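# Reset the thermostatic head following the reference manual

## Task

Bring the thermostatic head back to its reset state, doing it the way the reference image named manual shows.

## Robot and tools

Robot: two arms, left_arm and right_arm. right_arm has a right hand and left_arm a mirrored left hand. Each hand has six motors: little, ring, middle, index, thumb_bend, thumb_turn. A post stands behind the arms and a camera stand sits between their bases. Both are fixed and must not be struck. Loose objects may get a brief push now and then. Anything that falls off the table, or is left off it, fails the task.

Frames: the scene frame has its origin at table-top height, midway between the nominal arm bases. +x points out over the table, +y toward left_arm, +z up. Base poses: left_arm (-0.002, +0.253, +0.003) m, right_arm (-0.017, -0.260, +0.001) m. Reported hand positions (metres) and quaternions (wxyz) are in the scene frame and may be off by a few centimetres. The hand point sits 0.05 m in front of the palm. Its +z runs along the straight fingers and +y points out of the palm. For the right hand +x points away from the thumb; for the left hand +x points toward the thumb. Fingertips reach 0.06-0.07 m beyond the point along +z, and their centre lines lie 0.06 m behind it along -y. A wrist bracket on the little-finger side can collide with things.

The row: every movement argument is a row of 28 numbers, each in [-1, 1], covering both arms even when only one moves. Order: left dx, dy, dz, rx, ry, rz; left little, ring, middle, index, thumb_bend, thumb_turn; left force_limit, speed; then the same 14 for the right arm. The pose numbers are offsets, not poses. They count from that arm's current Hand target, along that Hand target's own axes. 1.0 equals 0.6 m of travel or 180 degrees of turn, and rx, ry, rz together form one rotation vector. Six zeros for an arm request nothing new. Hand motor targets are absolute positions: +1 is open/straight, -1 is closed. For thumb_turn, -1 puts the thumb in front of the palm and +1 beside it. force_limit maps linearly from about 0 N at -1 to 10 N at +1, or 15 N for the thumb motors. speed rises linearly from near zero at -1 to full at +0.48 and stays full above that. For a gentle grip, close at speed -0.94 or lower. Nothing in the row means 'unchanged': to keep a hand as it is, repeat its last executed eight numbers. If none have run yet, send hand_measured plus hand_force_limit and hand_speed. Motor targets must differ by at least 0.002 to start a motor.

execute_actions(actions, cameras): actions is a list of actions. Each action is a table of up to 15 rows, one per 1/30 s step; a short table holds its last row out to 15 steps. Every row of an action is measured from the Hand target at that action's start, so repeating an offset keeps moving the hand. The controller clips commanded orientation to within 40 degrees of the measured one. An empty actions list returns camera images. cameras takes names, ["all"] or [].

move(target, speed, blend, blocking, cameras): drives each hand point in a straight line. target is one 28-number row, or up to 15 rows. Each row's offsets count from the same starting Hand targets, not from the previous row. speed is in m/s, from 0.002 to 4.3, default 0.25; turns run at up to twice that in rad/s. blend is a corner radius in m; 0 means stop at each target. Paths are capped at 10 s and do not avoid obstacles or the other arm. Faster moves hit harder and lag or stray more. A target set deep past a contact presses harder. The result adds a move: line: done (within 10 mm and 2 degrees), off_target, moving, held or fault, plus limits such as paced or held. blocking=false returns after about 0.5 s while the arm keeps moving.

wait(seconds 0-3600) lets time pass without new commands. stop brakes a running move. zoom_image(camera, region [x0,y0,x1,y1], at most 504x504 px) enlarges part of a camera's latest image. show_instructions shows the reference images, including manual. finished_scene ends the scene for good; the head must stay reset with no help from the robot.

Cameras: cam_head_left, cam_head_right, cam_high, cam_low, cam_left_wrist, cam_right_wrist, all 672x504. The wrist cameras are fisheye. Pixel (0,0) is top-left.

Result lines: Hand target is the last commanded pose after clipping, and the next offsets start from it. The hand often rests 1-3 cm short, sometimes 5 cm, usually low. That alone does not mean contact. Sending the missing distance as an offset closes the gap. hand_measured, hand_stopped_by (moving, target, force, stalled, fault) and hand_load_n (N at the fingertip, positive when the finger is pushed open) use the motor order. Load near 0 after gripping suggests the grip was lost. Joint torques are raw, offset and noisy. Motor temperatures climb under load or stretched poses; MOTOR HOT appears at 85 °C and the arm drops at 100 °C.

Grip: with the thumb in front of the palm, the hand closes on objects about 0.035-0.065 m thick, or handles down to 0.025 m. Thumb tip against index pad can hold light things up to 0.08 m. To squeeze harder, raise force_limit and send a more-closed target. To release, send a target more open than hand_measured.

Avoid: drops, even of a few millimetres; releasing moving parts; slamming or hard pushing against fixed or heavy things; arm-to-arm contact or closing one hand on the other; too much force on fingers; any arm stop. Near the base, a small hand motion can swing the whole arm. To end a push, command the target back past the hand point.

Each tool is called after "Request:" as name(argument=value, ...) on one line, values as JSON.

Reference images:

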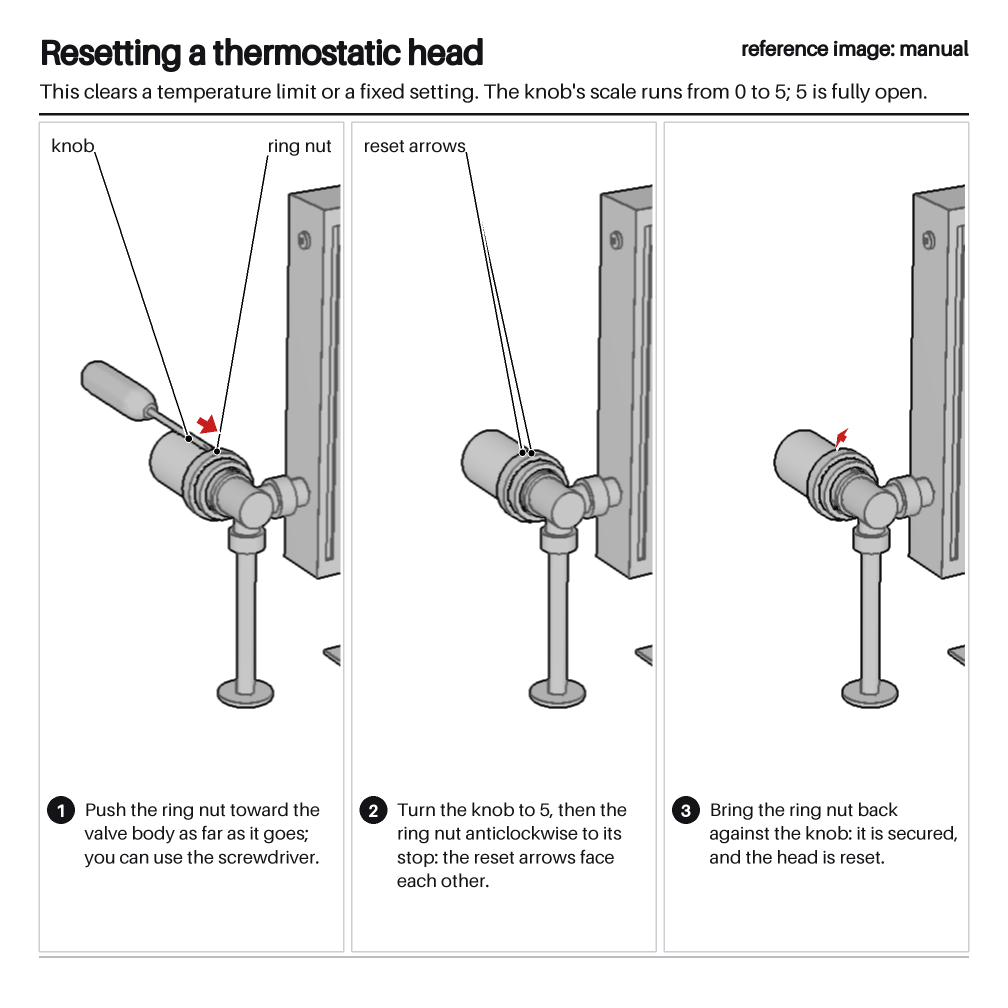

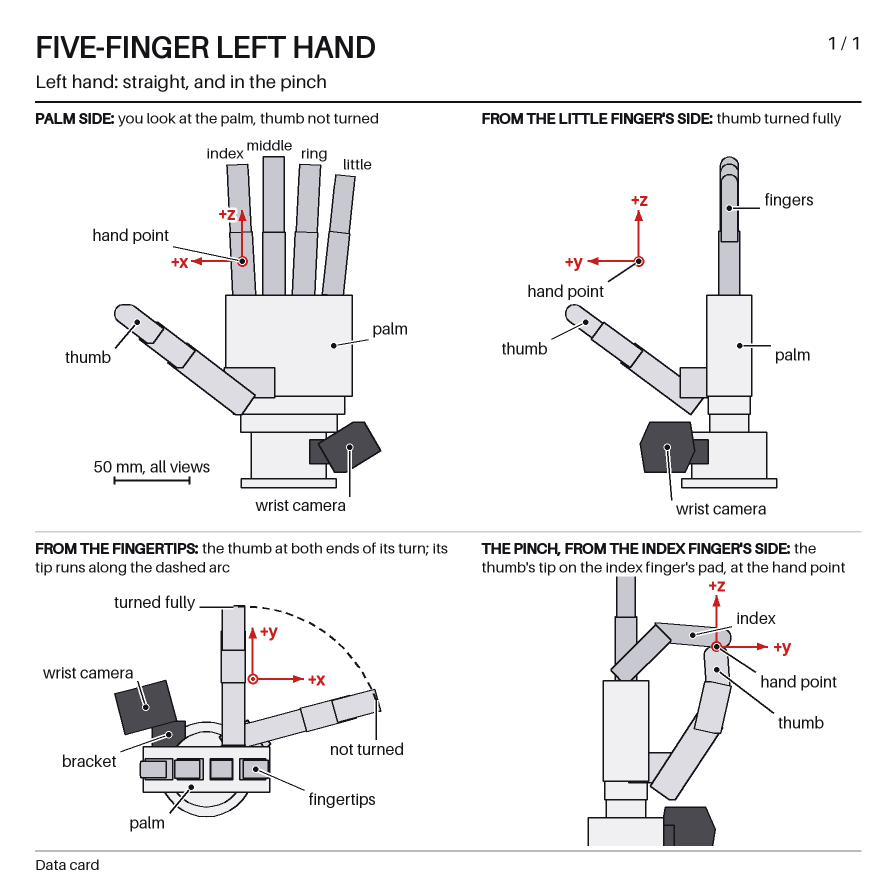

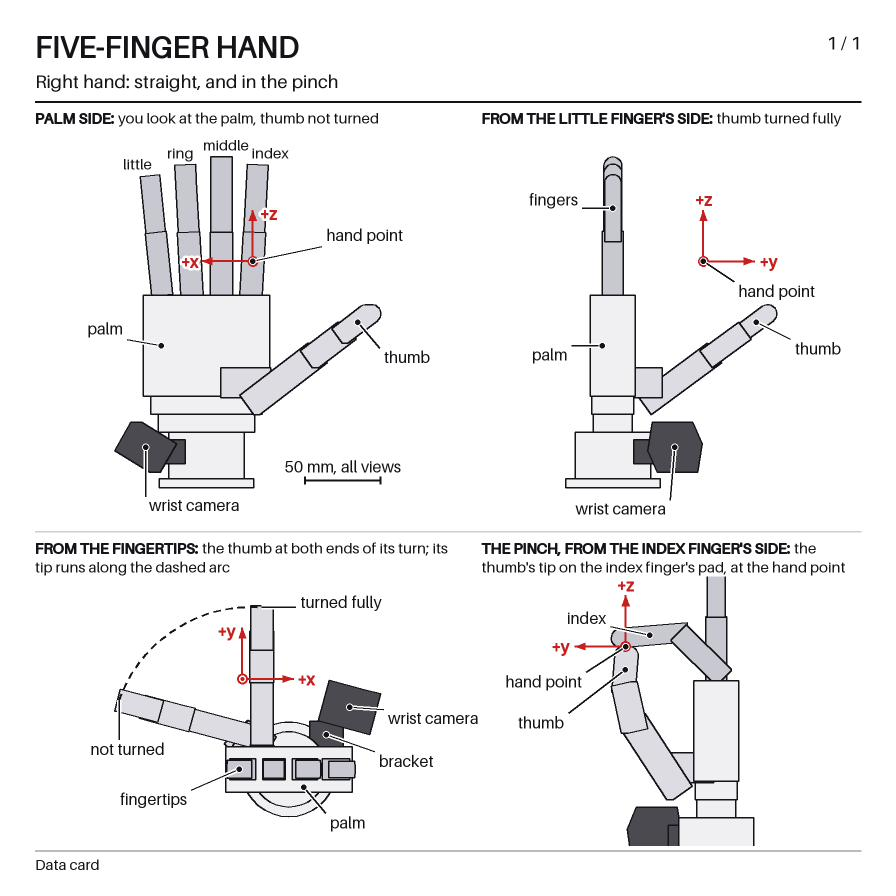

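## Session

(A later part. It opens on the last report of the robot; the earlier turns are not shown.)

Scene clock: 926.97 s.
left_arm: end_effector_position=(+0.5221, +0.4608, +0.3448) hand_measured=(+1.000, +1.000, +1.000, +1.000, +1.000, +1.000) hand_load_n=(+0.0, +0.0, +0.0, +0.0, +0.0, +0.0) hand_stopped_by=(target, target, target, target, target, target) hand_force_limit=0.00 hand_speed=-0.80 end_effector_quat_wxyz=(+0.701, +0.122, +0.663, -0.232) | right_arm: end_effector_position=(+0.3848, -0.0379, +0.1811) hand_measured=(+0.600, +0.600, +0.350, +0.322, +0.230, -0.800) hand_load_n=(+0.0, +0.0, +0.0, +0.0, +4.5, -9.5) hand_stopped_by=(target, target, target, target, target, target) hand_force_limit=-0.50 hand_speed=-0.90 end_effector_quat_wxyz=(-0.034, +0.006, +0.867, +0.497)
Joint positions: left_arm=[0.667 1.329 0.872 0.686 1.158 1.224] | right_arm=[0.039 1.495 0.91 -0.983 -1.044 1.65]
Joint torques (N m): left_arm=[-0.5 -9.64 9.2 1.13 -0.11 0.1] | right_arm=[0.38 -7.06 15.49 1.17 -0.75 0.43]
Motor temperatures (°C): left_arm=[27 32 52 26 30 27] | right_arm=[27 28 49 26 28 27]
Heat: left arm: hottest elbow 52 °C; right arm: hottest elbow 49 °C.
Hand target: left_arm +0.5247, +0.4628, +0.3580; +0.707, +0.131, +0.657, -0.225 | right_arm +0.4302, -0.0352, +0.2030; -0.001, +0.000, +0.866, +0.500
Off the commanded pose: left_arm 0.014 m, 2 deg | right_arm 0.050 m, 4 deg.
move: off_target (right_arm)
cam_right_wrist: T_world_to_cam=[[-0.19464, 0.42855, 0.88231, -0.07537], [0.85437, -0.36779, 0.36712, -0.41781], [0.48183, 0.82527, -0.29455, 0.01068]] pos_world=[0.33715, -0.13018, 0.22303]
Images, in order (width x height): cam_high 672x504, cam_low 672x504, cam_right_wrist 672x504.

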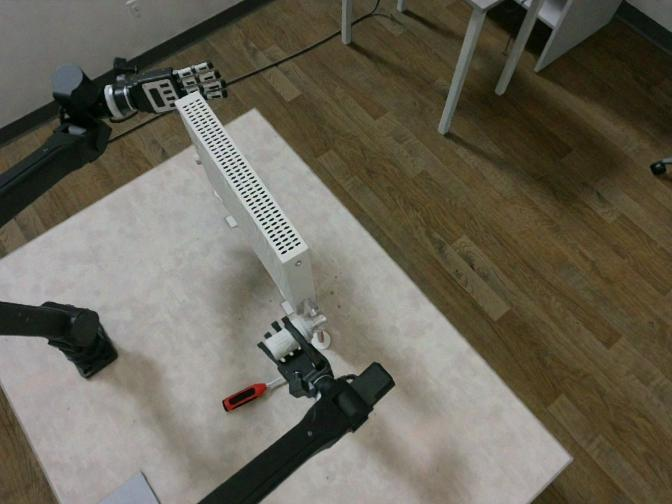

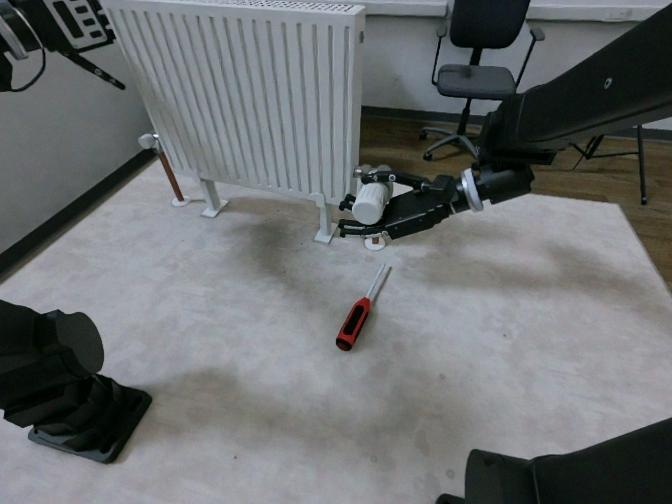

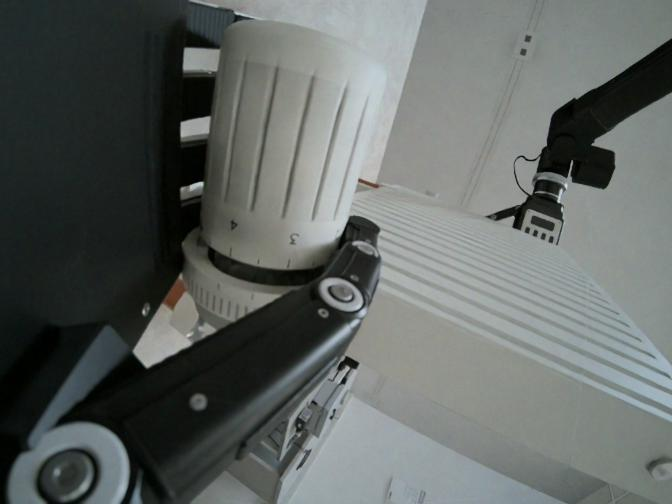

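Request:
move(target=[[0,0,0,0,0,0,1,1,1,1,1,1,0,-0.8,-0.017,0,0,0,0,0,0.6,0.6,0.35,0.322,0.6,-0.8,-0.5,-0.6]], cameras=["cam_high","cam_right_wrist"], speed=0.03)

Request:
zoom_image(camera="cam_right_wrist", region=[170, 160, 370, 360])

Request:
zoom_image(camera="cam_high", region=[260, 290, 345, 375])

Scene clock: 953.93 s.
left_arm: end_effector_position=(+0.5221, +0.4608, +0.3448) hand_measured=(+1.000, +1.000, +1.000, +1.000, +1.000, +1.000) hand_load_n=(+0.0, +0.0, +0.0, +0.5, +0.0, +0.0) hand_stopped_by=(target, target, target, target, target, target) hand_force_limit=0.00 hand_speed=-0.80 end_effector_quat_wxyz=(+0.701, +0.122, +0.663, -0.232) | right_arm: end_effector_position=(+0.4061, -0.0372, +0.1803) hand_measured=(+0.600, +0.600, +0.350, +0.322, +0.600, -0.800) hand_load_n=(+0.0, +0.5, +0.0, +0.0, +0.0, +0.0) hand_stopped_by=(target, target, target, target, target, target) hand_force_limit=-0.50 hand_speed=-0.60 end_effector_quat_wxyz=(-0.031, +0.005, +0.869, +0.494)
Joint positions: left_arm=[0.667 1.329 0.872 0.686 1.158 1.224] | right_arm=[0.038 1.543 0.967 -0.985 -1.035 1.65]
Joint torques (N m): left_arm=[-0.56 -9.64 9.22 1.1 -0.11 0.11] | right_arm=[0.5 -9.47 13.65 1.13 -1.06 0.4]
Heat: left arm: hottest elbow 52 °C; right arm: hottest elbow 50 °C.
Hand target: left_arm +0.5247, +0.4628, +0.3580; +0.707, +0.131, +0.657, -0.225 | right_arm +0.4403, -0.0351, +0.2030; -0.001, +0.000, +0.866, +0.500
Off the commanded pose: left_arm 0.014 m, 2 deg | right_arm 0.041 m, 4 deg.
move: off_target (right_arm)
cam_right_wrist: T_world_to_cam=[[-0.20059, 0.43637, 0.87712, -0.06713], [0.85151, -0.36508, 0.37636, -0.43579], [0.48446, 0.82237, -0.29834, -0.00089]] pos_world=[0.35805, -0.12908, 0.22263]

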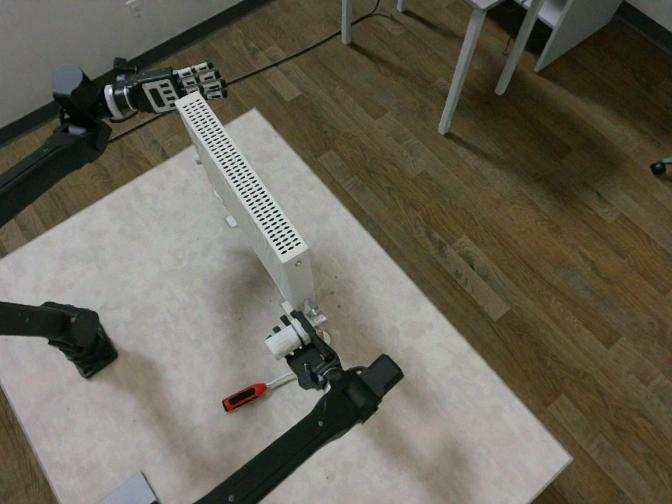

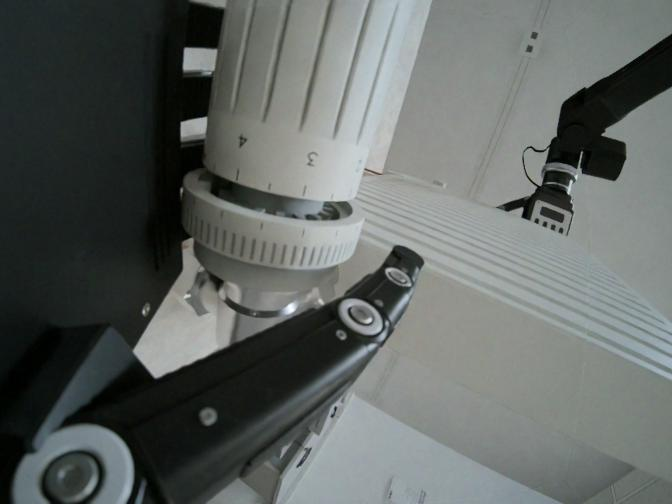

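Scaled by 2.520 from the camera's image (finer frame: 960x720).

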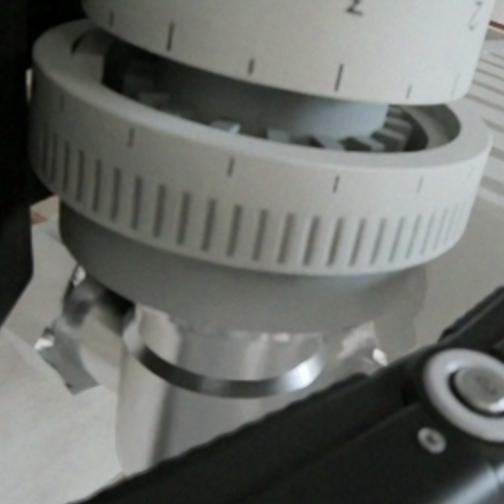

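Scaled by 5.929 from the camera's image (finer frame: 960x720).

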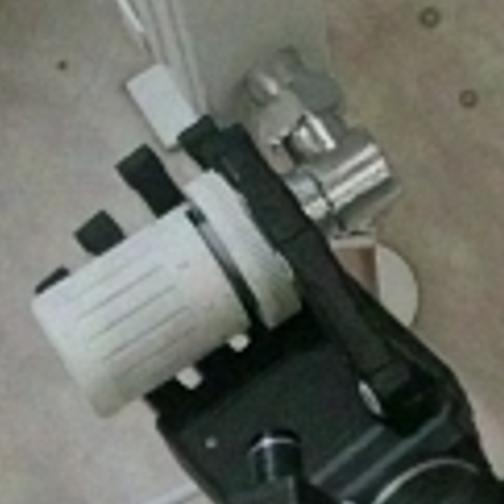

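Request:
move(target=[[0,0,0,0,0,0,1,1,1,1,1,1,0,-0.8,0,0,0,0,0,0,1,1,1,1,1,-0.8,-0.5,-0.4],[0,0,0,0,0,0,1,1,1,1,1,1,0,-0.8,0.11,0,0,0,0,0,1,1,1,1,1,-0.8,-0.5,-0.4]], cameras=["cam_low","cam_high","cam_right_wrist"], speed=0.05)

Request:
zoom_image(camera="cam_right_wrist", region=[170, 60, 400, 360])

Scene clock: 970.87 s.
left_arm: end_effector_position=(+0.5221, +0.4608, +0.3448) hand_measured=(+1.000, +1.000, +1.000, +1.000, +1.000, +1.000) hand_load_n=(+0.0, +0.0, +0.0, +0.0, +0.0, +0.0) hand_stopped_by=(target, target, target, target, target, target) hand_force_limit=0.00 hand_speed=-0.80 end_effector_quat_wxyz=(+0.701, +0.122, +0.663, -0.232) | right_arm: end_effector_position=(+0.3769, -0.0415, +0.1904) hand_measured=(+1.000, +1.000, +1.000, +1.000, +1.000, -0.800) hand_load_n=(+0.0, +0.0, +0.0, +0.0, +0.0, +0.0) hand_stopped_by=(target, target, target, target, target, target) hand_force_limit=-0.50 hand_speed=-0.40 end_effector_quat_wxyz=(-0.013, +0.016, +0.870, +0.493)
Joint positions: left_arm=[0.667 1.329 0.872 0.686 1.158 1.224] | right_arm=[0.036 1.421 0.863 -0.926 -1.028 1.716]
Joint torques (N m): left_arm=[-0.44 -9.93 9.24 1.06 -0.14 0.11] | right_arm=[1.85 -10.7 8.24 0.61 -1.24 -0.02]
Heat: left arm: hottest elbow 52 °C; right arm: hottest elbow 46 °C.
Hand target: left_arm +0.5247, +0.4628, +0.3580; +0.707, +0.131, +0.657, -0.225 | right_arm +0.3743, -0.0352, +0.2032; -0.001, +0.000, +0.866, +0.500
Off the commanded pose: left_arm 0.014 m, 2 deg | right_arm 0.014 m, 2 deg.
move: off_target (right_arm)
cam_right_wrist: T_world_to_cam=[[-0.20294, 0.44677, 0.87133, -0.07751], [0.82962, -0.39422, 0.39536, -0.41287], [0.52013, 0.80311, -0.29065, 0.00412]] pos_world=[0.32466, -0.13144, 0.23196]
Images, in order (width x height): cam_high 672x504, cam_low 672x504, cam_right_wrist 672x504.

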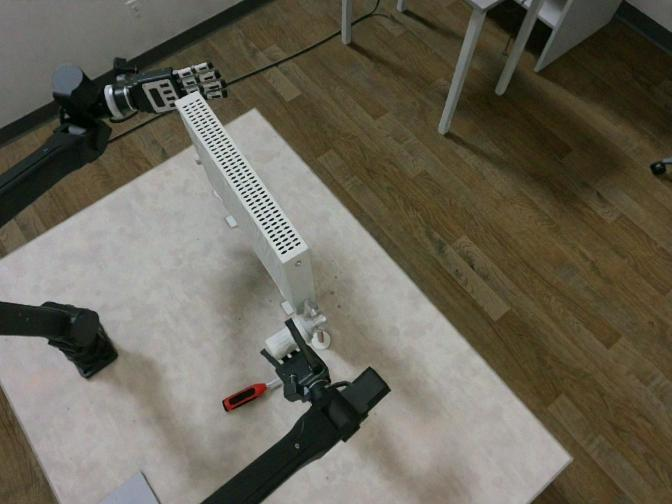

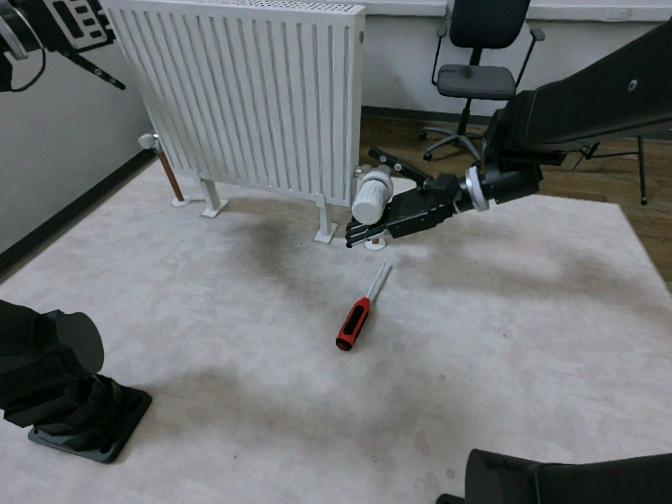

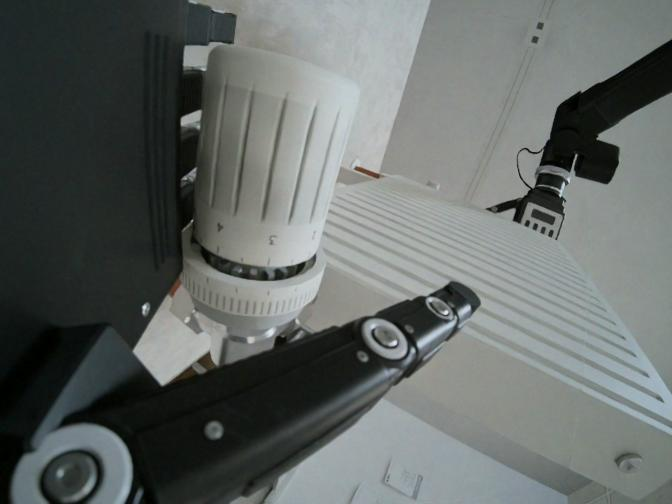

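Scaled by 1.680 from the camera's image (finer frame: 960x720).

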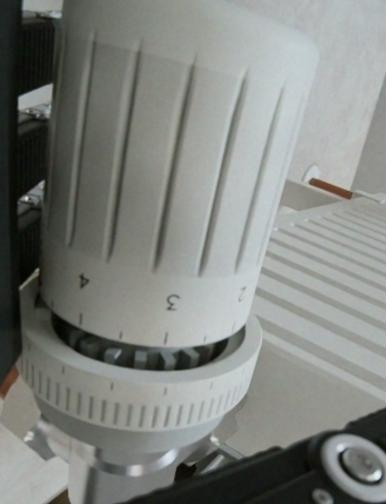

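Request:
move(target=[[0,0,0,0,0,0,1,1,1,1,1,1,0,-0.8,0,0,0,0,0,0,0.6,0.6,0.0,0.0,0.0,-1,-0.5,-0.85]], cameras=[])

Request:
wait(seconds=3, cameras=["cam_high","cam_low"])

Request:
zoom_image(camera="cam_low", region=[330, 150, 440, 260])

Scene clock: 991.27 s.
left_arm: end_effector_position=(+0.5221, +0.4608, +0.3448) hand_measured=(+1.000, +1.000, +1.000, +1.000, +1.000, +1.000) hand_load_n=(+0.0, +0.0, +0.0, +0.0, +0.0, +0.0) hand_stopped_by=(target, target, target, target, target, target) hand_force_limit=0.00 hand_speed=-0.80 end_effector_quat_wxyz=(+0.701, +0.122, +0.663, -0.232) | right_arm: end_effector_position=(+0.3746, -0.0424, +0.1864) hand_measured=(+0.600, +0.600, +0.306, +0.266, +0.206, -1.000) hand_load_n=(+0.0, +0.0, +0.5, +3.0, +4.0, +0.0) hand_stopped_by=(target, target, force, force, force, target) hand_force_limit=-0.50 hand_speed=-0.85 end_effector_quat_wxyz=(-0.014, +0.020, +0.873, +0.487)
Joint positions: left_arm=[0.667 1.329 0.872 0.686 1.158 1.224] | right_arm=[0.037 1.414 0.852 -0.92 -1.015 1.726]
Joint torques (N m): left_arm=[-0.67 -9.7 9.22 1.11 -0.13 0.1] | right_arm=[1.79 -9.99 8.94 0.39 -1.68 -0.11]
Motor temperatures (°C): left_arm=[27 32 52 26 29 27] | right_arm=[27 29 43 26 31 27]
Heat: left arm: hottest elbow 52 °C; right arm: hottest elbow 43 °C.
Hand target: left_arm +0.5247, +0.4628, +0.3580; +0.707, +0.131, +0.657, -0.225 | right_arm +0.3743, -0.0353, +0.2031; -0.001, +0.000, +0.866, +0.500
Off the commanded pose: left_arm 0.014 m, 2 deg | right_arm 0.018 m, 3 deg.
move: done

Scene clock: 994.27 s.
left_arm: end_effector_position=(+0.5221, +0.4608, +0.3448) hand_measured=(+1.000, +1.000, +1.000, +1.000, +1.000, +1.000) hand_load_n=(+0.0, +0.0, +0.0, +0.0, +0.0, +0.0) hand_stopped_by=(target, target, target, target, target, target) hand_force_limit=0.00 hand_speed=-0.80 end_effector_quat_wxyz=(+0.701, +0.122, +0.663, -0.232) | right_arm: end_effector_position=(+0.3746, -0.0424, +0.1864) hand_measured=(+0.600, +0.600, +0.306, +0.266, +0.206, -1.000) hand_load_n=(-0.5, +0.0, +0.5, +3.0, +4.0, +0.0) hand_stopped_by=(target, target, force, force, force, target) hand_force_limit=-0.50 hand_speed=-0.85 end_effector_quat_wxyz=(-0.014, +0.020, +0.873, +0.487)
Joint positions: left_arm=[0.667 1.329 0.872 0.686 1.158 1.224] | right_arm=[0.037 1.414 0.852 -0.92 -1.015 1.726]
Joint torques (N m): left_arm=[-0.62 -9.82 9.24 1.09 -0.13 0.11] | right_arm=[1.61 -9.99 8.96 0.47 -1.69 -0.12]
Heat: left arm: hottest elbow 52 °C; right arm: hottest elbow 43 °C.
Hand target: left_arm +0.5247, +0.4628, +0.3580; +0.707, +0.131, +0.657, -0.225 | right_arm +0.3743, -0.0353, +0.2031; -0.001, +0.000, +0.866, +0.500
Off the commanded pose: left_arm 0.014 m, 2 deg | right_arm 0.018 m, 3 deg.
wait: 3.00 s; at rest by 0.17 s

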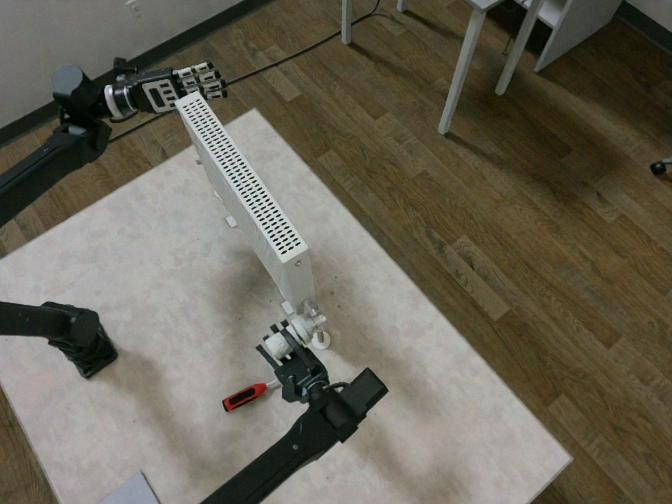

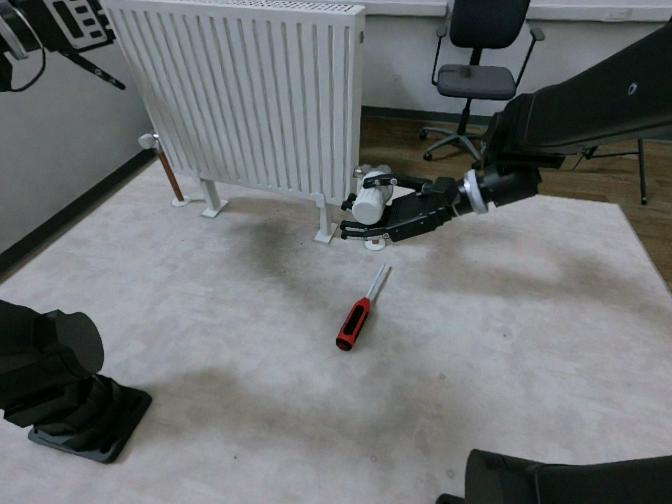

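Scaled by 4.582 from the camera's image (finer frame: 960x720).

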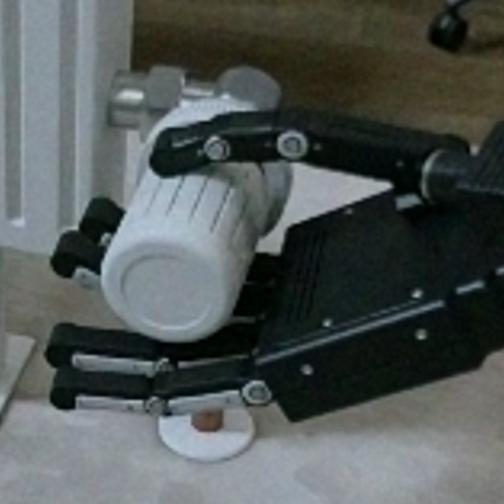

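Request:
move(target=[[0,0,0,0,0,0,1,1,1,1,1,1,0,-0.8,0,0,0,0,0,0,0.6,0.6,0.306,0.276,0.235,-1,-0.5,-0.9],[0,0,0,0,0,0,1,1,1,1,1,1,0,-0.8,-0.055,0,0,0,0,0,0.6,0.6,0.306,0.276,0.235,-1,-0.5,-0.9]], cameras=["cam_high","cam_right_wrist"], speed=0.04)

Request:
zoom_image(camera="cam_right_wrist", region=[170, 160, 370, 360])

Request:
zoom_image(camera="cam_high", region=[260, 290, 345, 375])

Scene clock: 1005.83 s.
left_arm: end_effector_position=(+0.5221, +0.4608, +0.3448) hand_measured=(+1.000, +1.000, +1.000, +1.000, +1.000, +1.000) hand_load_n=(+0.0, +0.0, +0.0, +0.0, +0.0, +0.0) hand_stopped_by=(target, target, target, target, target, target) hand_force_limit=0.00 hand_speed=-0.80 end_effector_quat_wxyz=(+0.701, +0.122, +0.663, -0.232) | right_arm: end_effector_position=(+0.3792, -0.0401, +0.1839) hand_measured=(+0.600, +0.600, +0.306, +0.276, +0.236, -1.000) hand_load_n=(+0.0, +0.0, +0.0, +0.0, +0.0, +0.0) hand_stopped_by=(target, target, target, target, target, target) hand_force_limit=-0.50 hand_speed=-0.90 end_effector_quat_wxyz=(-0.029, +0.021, +0.867, +0.497)
Joint positions: left_arm=[0.667 1.329 0.872 0.686 1.158 1.224] | right_arm=[0.037 1.454 0.875 -0.946 -1.042 1.706]
Joint torques (N m): left_arm=[-0.73 -9.76 9.25 1.13 -0.14 0.11] | right_arm=[1.14 -7.18 13.67 0.81 -0.77 -0.05]
Heat: left arm: hottest elbow 52 °C; right arm: hottest elbow 42 °C.
Hand target: left_arm +0.5247, +0.4628, +0.3580; +0.707, +0.131, +0.657, -0.225 | right_arm +0.4073, -0.0353, +0.2031; -0.001, +0.000, +0.866, +0.500
Off the commanded pose: left_arm 0.014 m, 2 deg | right_arm 0.034 m, 4 deg.
move: off_target (right_arm)
cam_right_wrist: T_world_to_cam=[[-0.17585, 0.43527, 0.88296, -0.08488], [0.84527, -0.39298, 0.36206, -0.41151], [0.50458, 0.81001, -0.29881, 0.00761]] pos_world=[0.32907, -0.13093, 0.22621]

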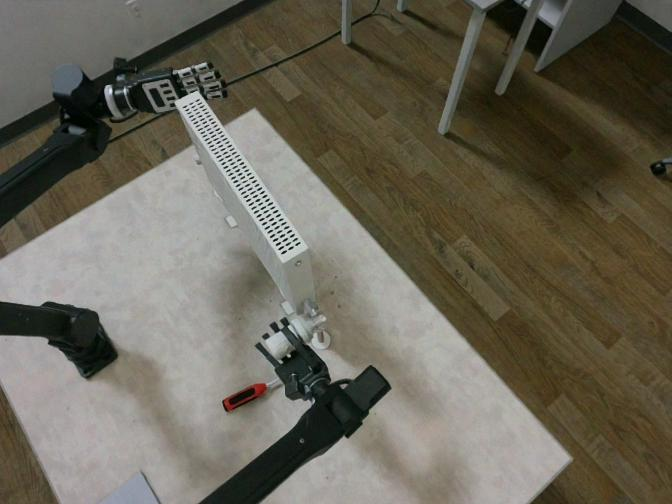

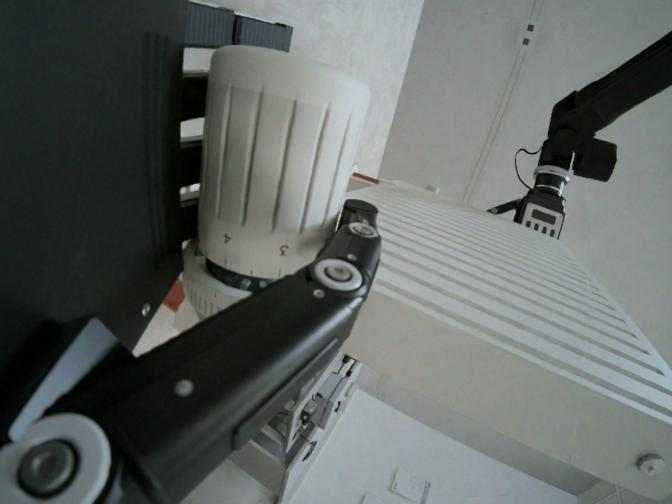

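Scaled by 2.520 from the camera's image (finer frame: 960x720).

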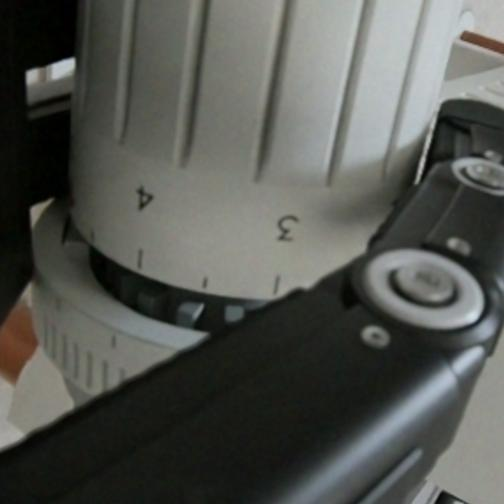

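Scaled by 5.929 from the camera's image (finer frame: 960x720).

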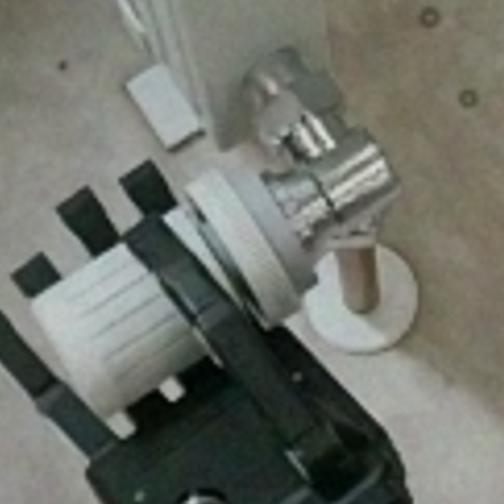

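Request:
move(target=[[0,0,0,0,0,0,1,1,1,1,1,1,0,-0.8,-0.03,0,0,0,0,0,0.6,0.6,0.306,0.276,0.235,-1,-0.5,-0.9]], cameras=["cam_high","cam_right_wrist"], speed=0.04)

Request:
zoom_image(camera="cam_right_wrist", region=[170, 160, 370, 360])

Request:
zoom_image(camera="cam_high", region=[260, 290, 345, 375])

Scene clock: 1018.90 s.
left_arm: end_effector_position=(+0.5221, +0.4608, +0.3448) hand_measured=(+1.000, +1.000, +1.000, +1.000, +1.000, +1.000) hand_load_n=(+0.0, +0.0, +0.0, +0.0, +0.0, +0.0) hand_stopped_by=(target, target, target, target, target, target) hand_force_limit=0.00 hand_speed=-0.80 end_effector_quat_wxyz=(+0.701, +0.122, +0.663, -0.232) | right_arm: end_effector_position=(+0.3899, -0.0382, +0.1805) hand_measured=(+0.600, +0.600, +0.306, +0.276, +0.238, -1.000) hand_load_n=(+0.0, +0.0, +0.0, +1.5, +6.5, -5.0) hand_stopped_by=(target, target, target, target, target, target) hand_force_limit=-0.50 hand_speed=-0.90 end_effector_quat_wxyz=(-0.037, +0.015, +0.867, +0.496)
Joint positions: left_arm=[0.667 1.329 0.872 0.686 1.158 1.224] | right_arm=[0.039 1.501 0.917 -0.975 -1.041 1.676]
Joint torques (N m): left_arm=[-0.5 -9.88 9.29 1.05 -0.12 0.1] | right_arm=[0.67 -8.23 14.15 1.18 -0.83 0.18]
Heat: left arm: hottest elbow 52 °C; right arm: hottest elbow 45 °C.
Hand target: left_arm +0.5247, +0.4628, +0.3580; +0.707, +0.131, +0.657, -0.225 | right_arm +0.4254, -0.0352, +0.2031; -0.001, +0.000, +0.866, +0.500
Off the commanded pose: left_arm 0.014 m, 2 deg | right_arm 0.042 m, 4 deg.
move: off_target (right_arm)
cam_right_wrist: T_world_to_cam=[[-0.17746, 0.43398, 0.88327, -0.08033], [0.85422, -0.37775, 0.35723, -0.42053], [0.48869, 0.8179, -0.30368, 0.00698]] pos_world=[0.34156, -0.1297, 0.2233]

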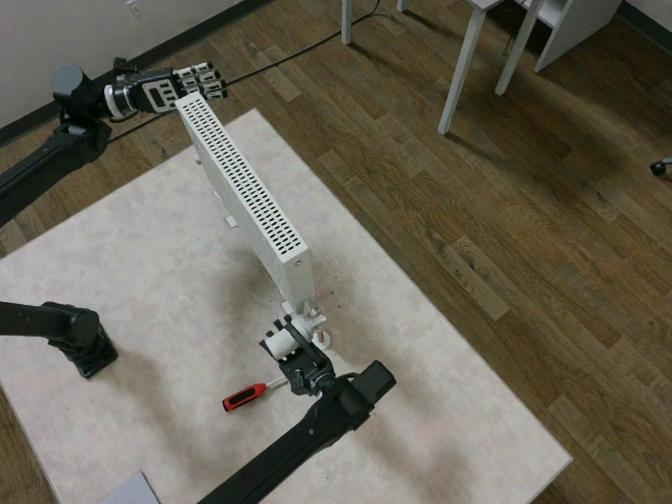

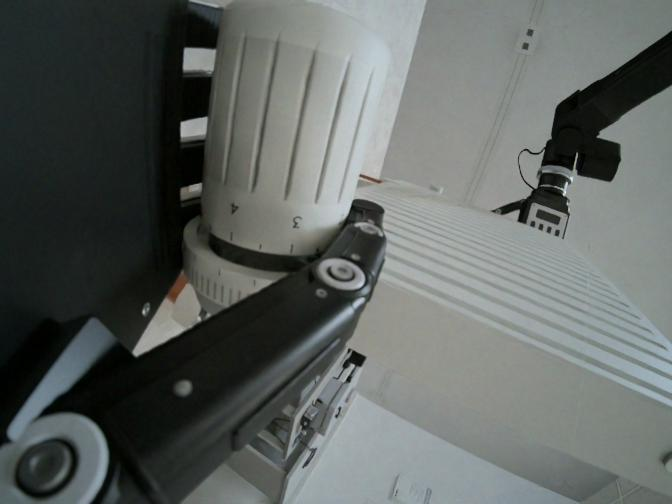

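Scaled by 2.520 from the camera's image (finer frame: 960x720).

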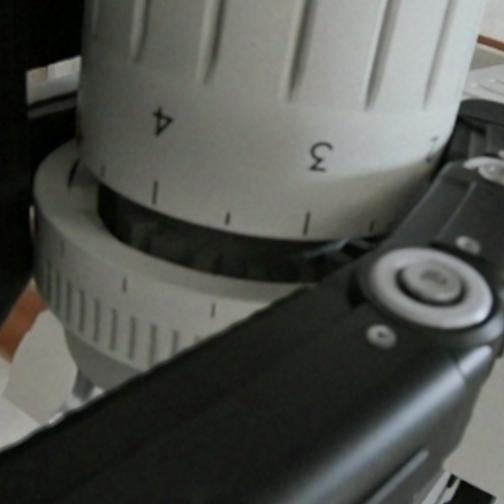

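Scaled by 5.929 from the camera's image (finer frame: 960x720).

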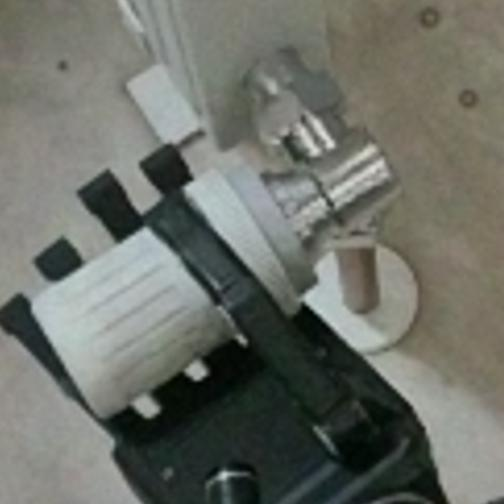

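Request:
move(target=[[0,0,0,0,0,0,1,1,1,1,1,1,0,-0.8,-0.02,0,0,0,0,0,0.6,0.6,0.306,0.276,0.235,-1,-0.5,-0.9]], cameras=["cam_high","cam_right_wrist"], speed=0.04)

Request:
zoom_image(camera="cam_right_wrist", region=[170, 160, 370, 360])

Request:
zoom_image(camera="cam_high", region=[260, 290, 345, 375])

Scene clock: 1031.43 s.
left_arm: end_effector_position=(+0.5221, +0.4608, +0.3448) hand_measured=(+1.000, +1.000, +1.000, +1.000, +1.000, +1.000) hand_load_n=(+0.0, +0.0, +0.0, +0.0, +0.0, +0.0) hand_stopped_by=(target, target, target, target, target, target) hand_force_limit=0.00 hand_speed=-0.80 end_effector_quat_wxyz=(+0.701, +0.122, +0.663, -0.232) | right_arm: end_effector_position=(+0.3906, -0.0376, +0.1804) hand_measured=(+0.600, +0.600, +0.306, +0.276, +0.238, -1.000) hand_load_n=(+0.0, +0.0, +0.5, +1.0, +8.0, -6.5) hand_stopped_by=(target, target, target, target, target, target) hand_force_limit=-0.50 hand_speed=-0.90 end_effector_quat_wxyz=(-0.035, +0.007, +0.867, +0.496)
Joint positions: left_arm=[0.667 1.329 0.872 0.686 1.158 1.224] | right_arm=[0.039 1.511 0.927 -0.988 -1.042 1.649]
Joint torques (N m): left_arm=[-0.56 -9.64 9.28 1.06 -0.13 0.1] | right_arm=[0.15 -6.77 15.65 1.2 -0.84 0.43]
Heat: left arm: hottest elbow 52 °C; right arm: hottest elbow 43 °C.
Hand target: left_arm +0.5247, +0.4628, +0.3580; +0.707, +0.131, +0.657, -0.225 | right_arm +0.4373, -0.0352, +0.2029; -0.001, +0.000, +0.866, +0.500
Off the commanded pose: left_arm 0.014 m, 2 deg | right_arm 0.052 m, 4 deg.
move: off_target (right_arm)
cam_right_wrist: T_world_to_cam=[[-0.19286, 0.43059, 0.8817, -0.0742], [0.85543, -0.3664, 0.36604, -0.42253], [0.48067, 0.82483, -0.29768, 0.00851]] pos_world=[0.34305, -0.12988, 0.22262]

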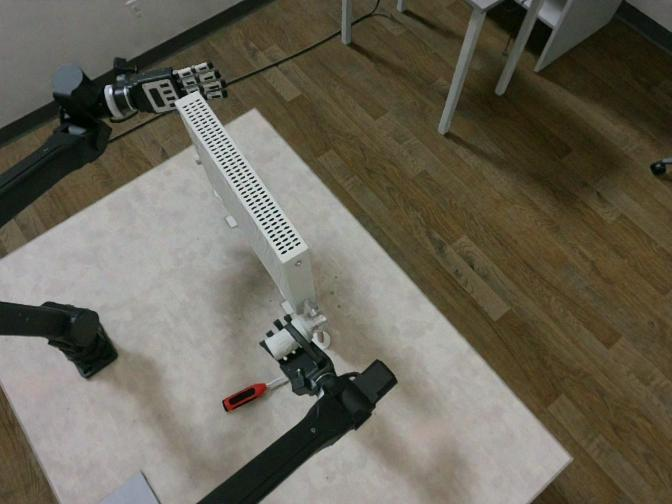

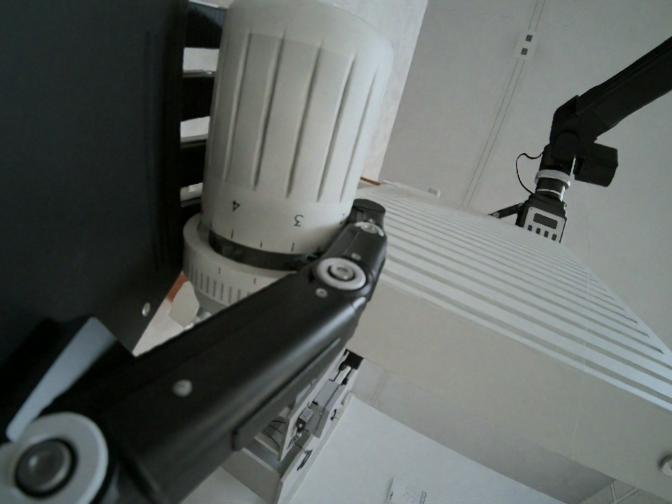

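Scaled by 2.520 from the camera's image (finer frame: 960x720).

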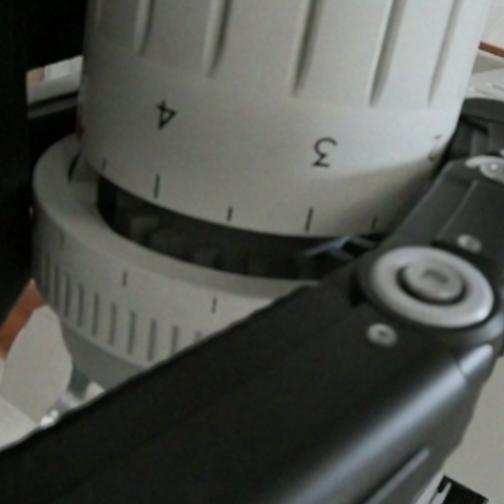

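Scaled by 5.929 from the camera's image (finer frame: 960x720).

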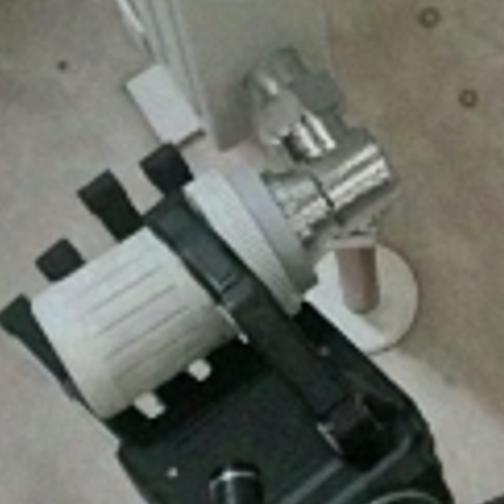

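Request:
move(target=[[0,0,0,0,0,0,1,1,1,1,1,1,0,-0.8,0,0,0,0,0,0,0.6,0.6,0.5,0.5,0.5,-1,-0.5,-0.6],[0,0,0,0,0,0,1,1,1,1,1,1,0,-0.8,0.117,0,0,0,0,0,0.6,0.6,0.5,0.5,0.5,-1,-0.5,-0.6]], cameras=["cam_right_wrist"], speed=0.05)

Request:
zoom_image(camera="cam_right_wrist", region=[170, 60, 400, 360])

Scene clock: 1055.03 s.
left_arm: end_effector_position=(+0.5221, +0.4608, +0.3448) hand_measured=(+1.000, +1.000, +1.000, +1.000, +1.000, +1.000) hand_load_n=(+0.0, +0.0, +0.0, +0.0, +0.0, -0.5) hand_stopped_by=(target, target, target, target, target, target) hand_force_limit=0.00 hand_speed=-0.80 end_effector_quat_wxyz=(+0.701, +0.122, +0.663, -0.232) | right_arm: end_effector_position=(+0.3705, -0.0413, +0.1888) hand_measured=(+0.600, +0.600, +0.500, +0.500, +0.500, -1.000) hand_load_n=(+0.0, +0.0, +0.0, +1.0, +0.0, +0.0) hand_stopped_by=(target, target, target, target, target, target) hand_force_limit=-0.50 hand_speed=-0.60 end_effector_quat_wxyz=(-0.014, +0.017, +0.870, +0.492)
Joint positions: left_arm=[0.667 1.329 0.872 0.686 1.158 1.224] | right_arm=[0.038 1.407 0.844 -0.921 -1.027 1.72]
Joint torques (N m): left_arm=[-0.85 -9.82 9.16 1.1 -0.14 0.11] | right_arm=[1.9 -10.81 8.1 0.57 -1.25 -0.05]
Heat: left arm: hottest elbow 53 °C; right arm: hottest elbow 46 °C.
Hand target: left_arm +0.5247, +0.4628, +0.3580; +0.707, +0.131, +0.657, -0.225 | right_arm +0.3671, -0.0352, +0.2031; -0.001, +0.000, +0.866, +0.500
Off the commanded pose: left_arm 0.014 m, 2 deg | right_arm 0.016 m, 3 deg.
move: off_target (right_arm)
cam_right_wrist: T_world_to_cam=[[-0.19998, 0.44754, 0.87162, -0.07861], [0.83064, -0.39437, 0.39307, -0.40678], [0.51965, 0.80261, -0.29288, 0.00734]] pos_world=[0.31836, -0.13114, 0.23056]

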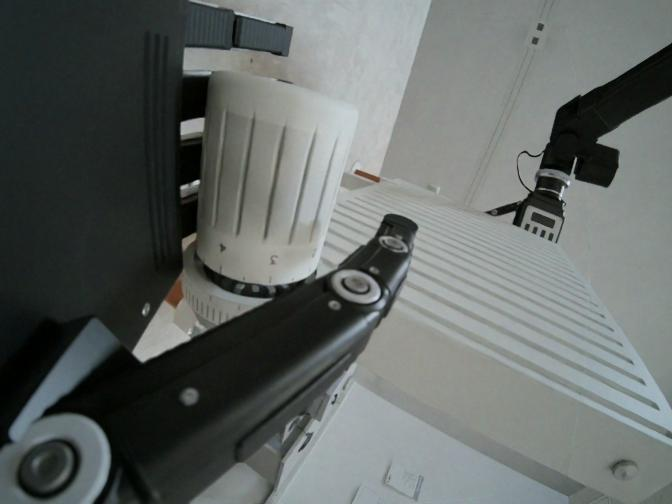

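Scaled by 1.680 from the camera's image (finer frame: 960x720).

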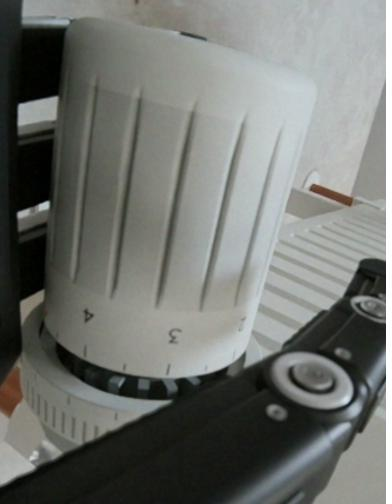

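Request:
move(target=[[0,0,0,0,0,0,1,1,1,1,1,1,0,-0.8,0,0,0,0,0,0,0.6,0.0,-0.2,-0.2,-0.2,-1,0.2,-0.85]], cameras=[])

Request:
wait(seconds=3, cameras=["cam_high","cam_low","cam_right_wrist"])

Request:
zoom_image(camera="cam_low", region=[330, 150, 440, 260])

Scene clock: 1067.70 s.
left_arm: end_effector_position=(+0.5221, +0.4608, +0.3448) hand_measured=(+1.000, +1.000, +1.000, +1.000, +1.000, +1.000) hand_load_n=(+0.0, +0.0, -0.5, +0.0, +0.0, +0.0) hand_stopped_by=(target, target, target, target, target, target) hand_force_limit=0.00 hand_speed=-0.80 end_effector_quat_wxyz=(+0.701, +0.122, +0.663, -0.232) | right_arm: end_effector_position=(+0.3684, -0.0392, +0.1817) hand_measured=(+0.600, +0.158, +0.170, +0.114, +0.248, -1.000) hand_load_n=(+0.0, +8.5, +0.0, +2.5, +9.0, +0.5) hand_stopped_by=(target, force, force, force, force, target) hand_force_limit=0.20 hand_speed=-0.85 end_effector_quat_wxyz=(-0.014, +0.016, +0.875, +0.483)
Joint positions: left_arm=[0.667 1.329 0.872 0.686 1.158 1.224] | right_arm=[0.047 1.407 0.834 -0.904 -1.007 1.731]
Joint torques (N m): left_arm=[-0.67 -9.82 9.29 1.07 -0.12 0.11] | right_arm=[1.2 -10.93 8.8 0.01 -1.97 -0.14]
Heat: left arm: hottest elbow 53 °C; right arm: hottest elbow 43 °C.
Hand target: left_arm +0.5247, +0.4628, +0.3580; +0.707, +0.131, +0.657, -0.225 | right_arm +0.3671, -0.0352, +0.2032; -0.001, +0.000, +0.866, +0.500
Off the commanded pose: left_arm 0.014 m, 2 deg | right_arm 0.022 m, 3 deg.
move: done

Scene clock: 1070.70 s.
left_arm: end_effector_position=(+0.5221, +0.4608, +0.3448) hand_measured=(+1.000, +1.000, +1.000, +1.000, +1.000, +1.000) hand_load_n=(+0.0, +0.0, +0.0, +0.0, +0.0, +0.0) hand_stopped_by=(target, target, target, target, target, target) hand_force_limit=0.00 hand_speed=-0.80 end_effector_quat_wxyz=(+0.701, +0.122, +0.663, -0.232) | right_arm: end_effector_position=(+0.3684, -0.0392, +0.1817) hand_measured=(+0.600, +0.158, +0.170, +0.114, +0.248, -1.000) hand_load_n=(+0.0, +8.0, +0.0, +2.5, +9.0, +0.5) hand_stopped_by=(target, force, force, force, force, target) hand_force_limit=0.20 hand_speed=-0.85 end_effector_quat_wxyz=(-0.014, +0.016, +0.875, +0.483)
Joint positions: left_arm=[0.667 1.329 0.872 0.686 1.158 1.224] | right_arm=[0.047 1.407 0.834 -0.904 -1.007 1.731]
Joint torques (N m): left_arm=[-0.62 -9.82 9.28 1.09 -0.11 0.11] | right_arm=[1.08 -10.64 8.8 -0.02 -1.96 -0.14]
Heat: left arm: hottest elbow 53 °C; right arm: hottest elbow 43 °C.
Hand target: left_arm +0.5247, +0.4628, +0.3580; +0.707, +0.131, +0.657, -0.225 | right_arm +0.3671, -0.0352, +0.2032; -0.001, +0.000, +0.866, +0.500
Off the commanded pose: left_arm 0.014 m, 2 deg | right_arm 0.022 m, 3 deg.
wait: 3.00 s; at rest by 0.17 s
cam_right_wrist: T_world_to_cam=[[-0.20022, 0.46473, 0.86252, -0.07132], [0.83146, -0.38507, 0.40049, -0.40282], [0.51825, 0.79734, -0.30931, 0.0081]] pos_world=[0.31646, -0.12843, 0.22535]

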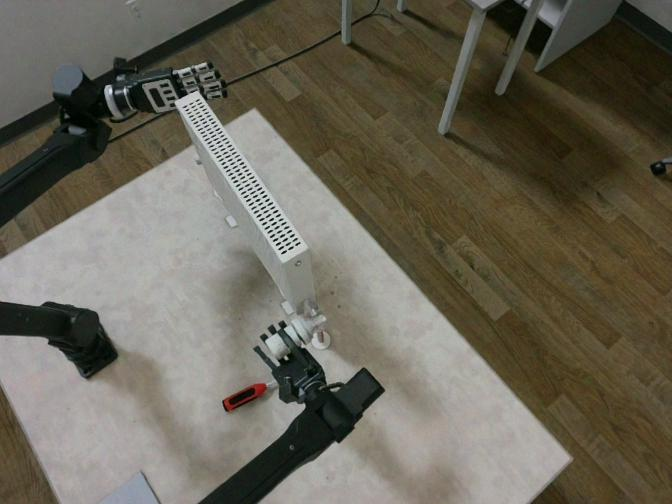

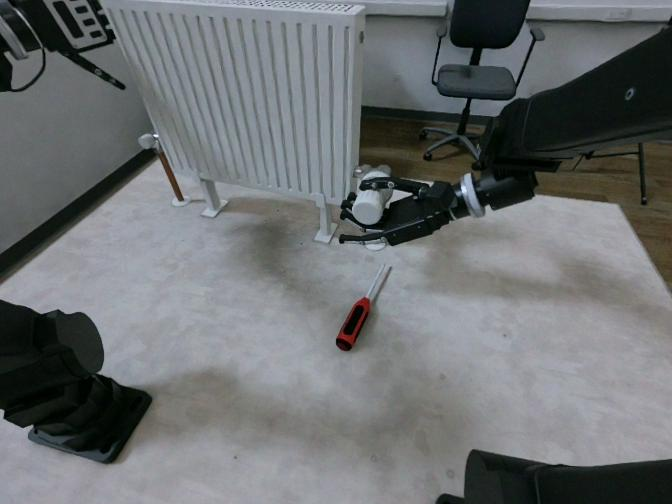

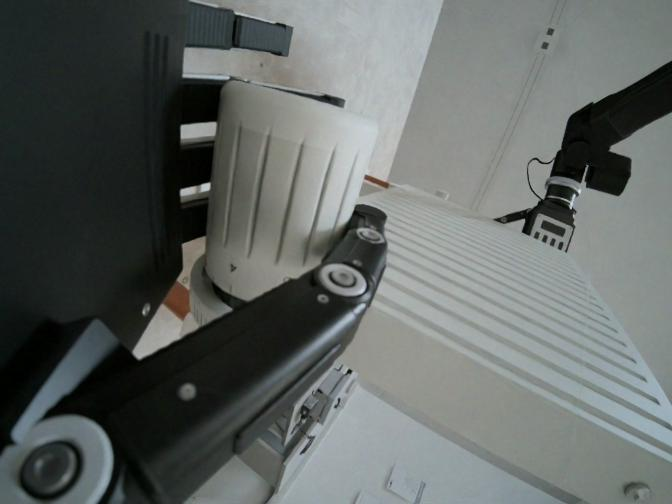

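Scaled by 4.582 from the camera's image (finer frame: 960x720).

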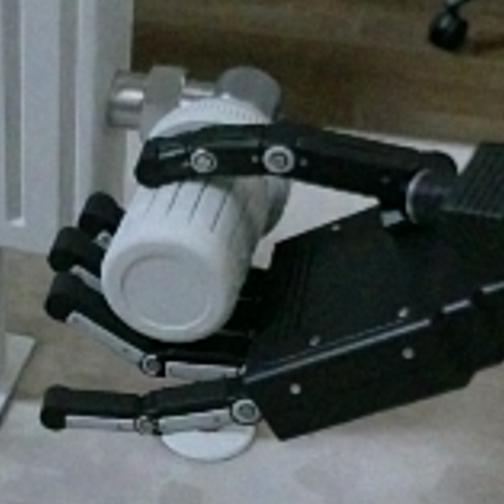

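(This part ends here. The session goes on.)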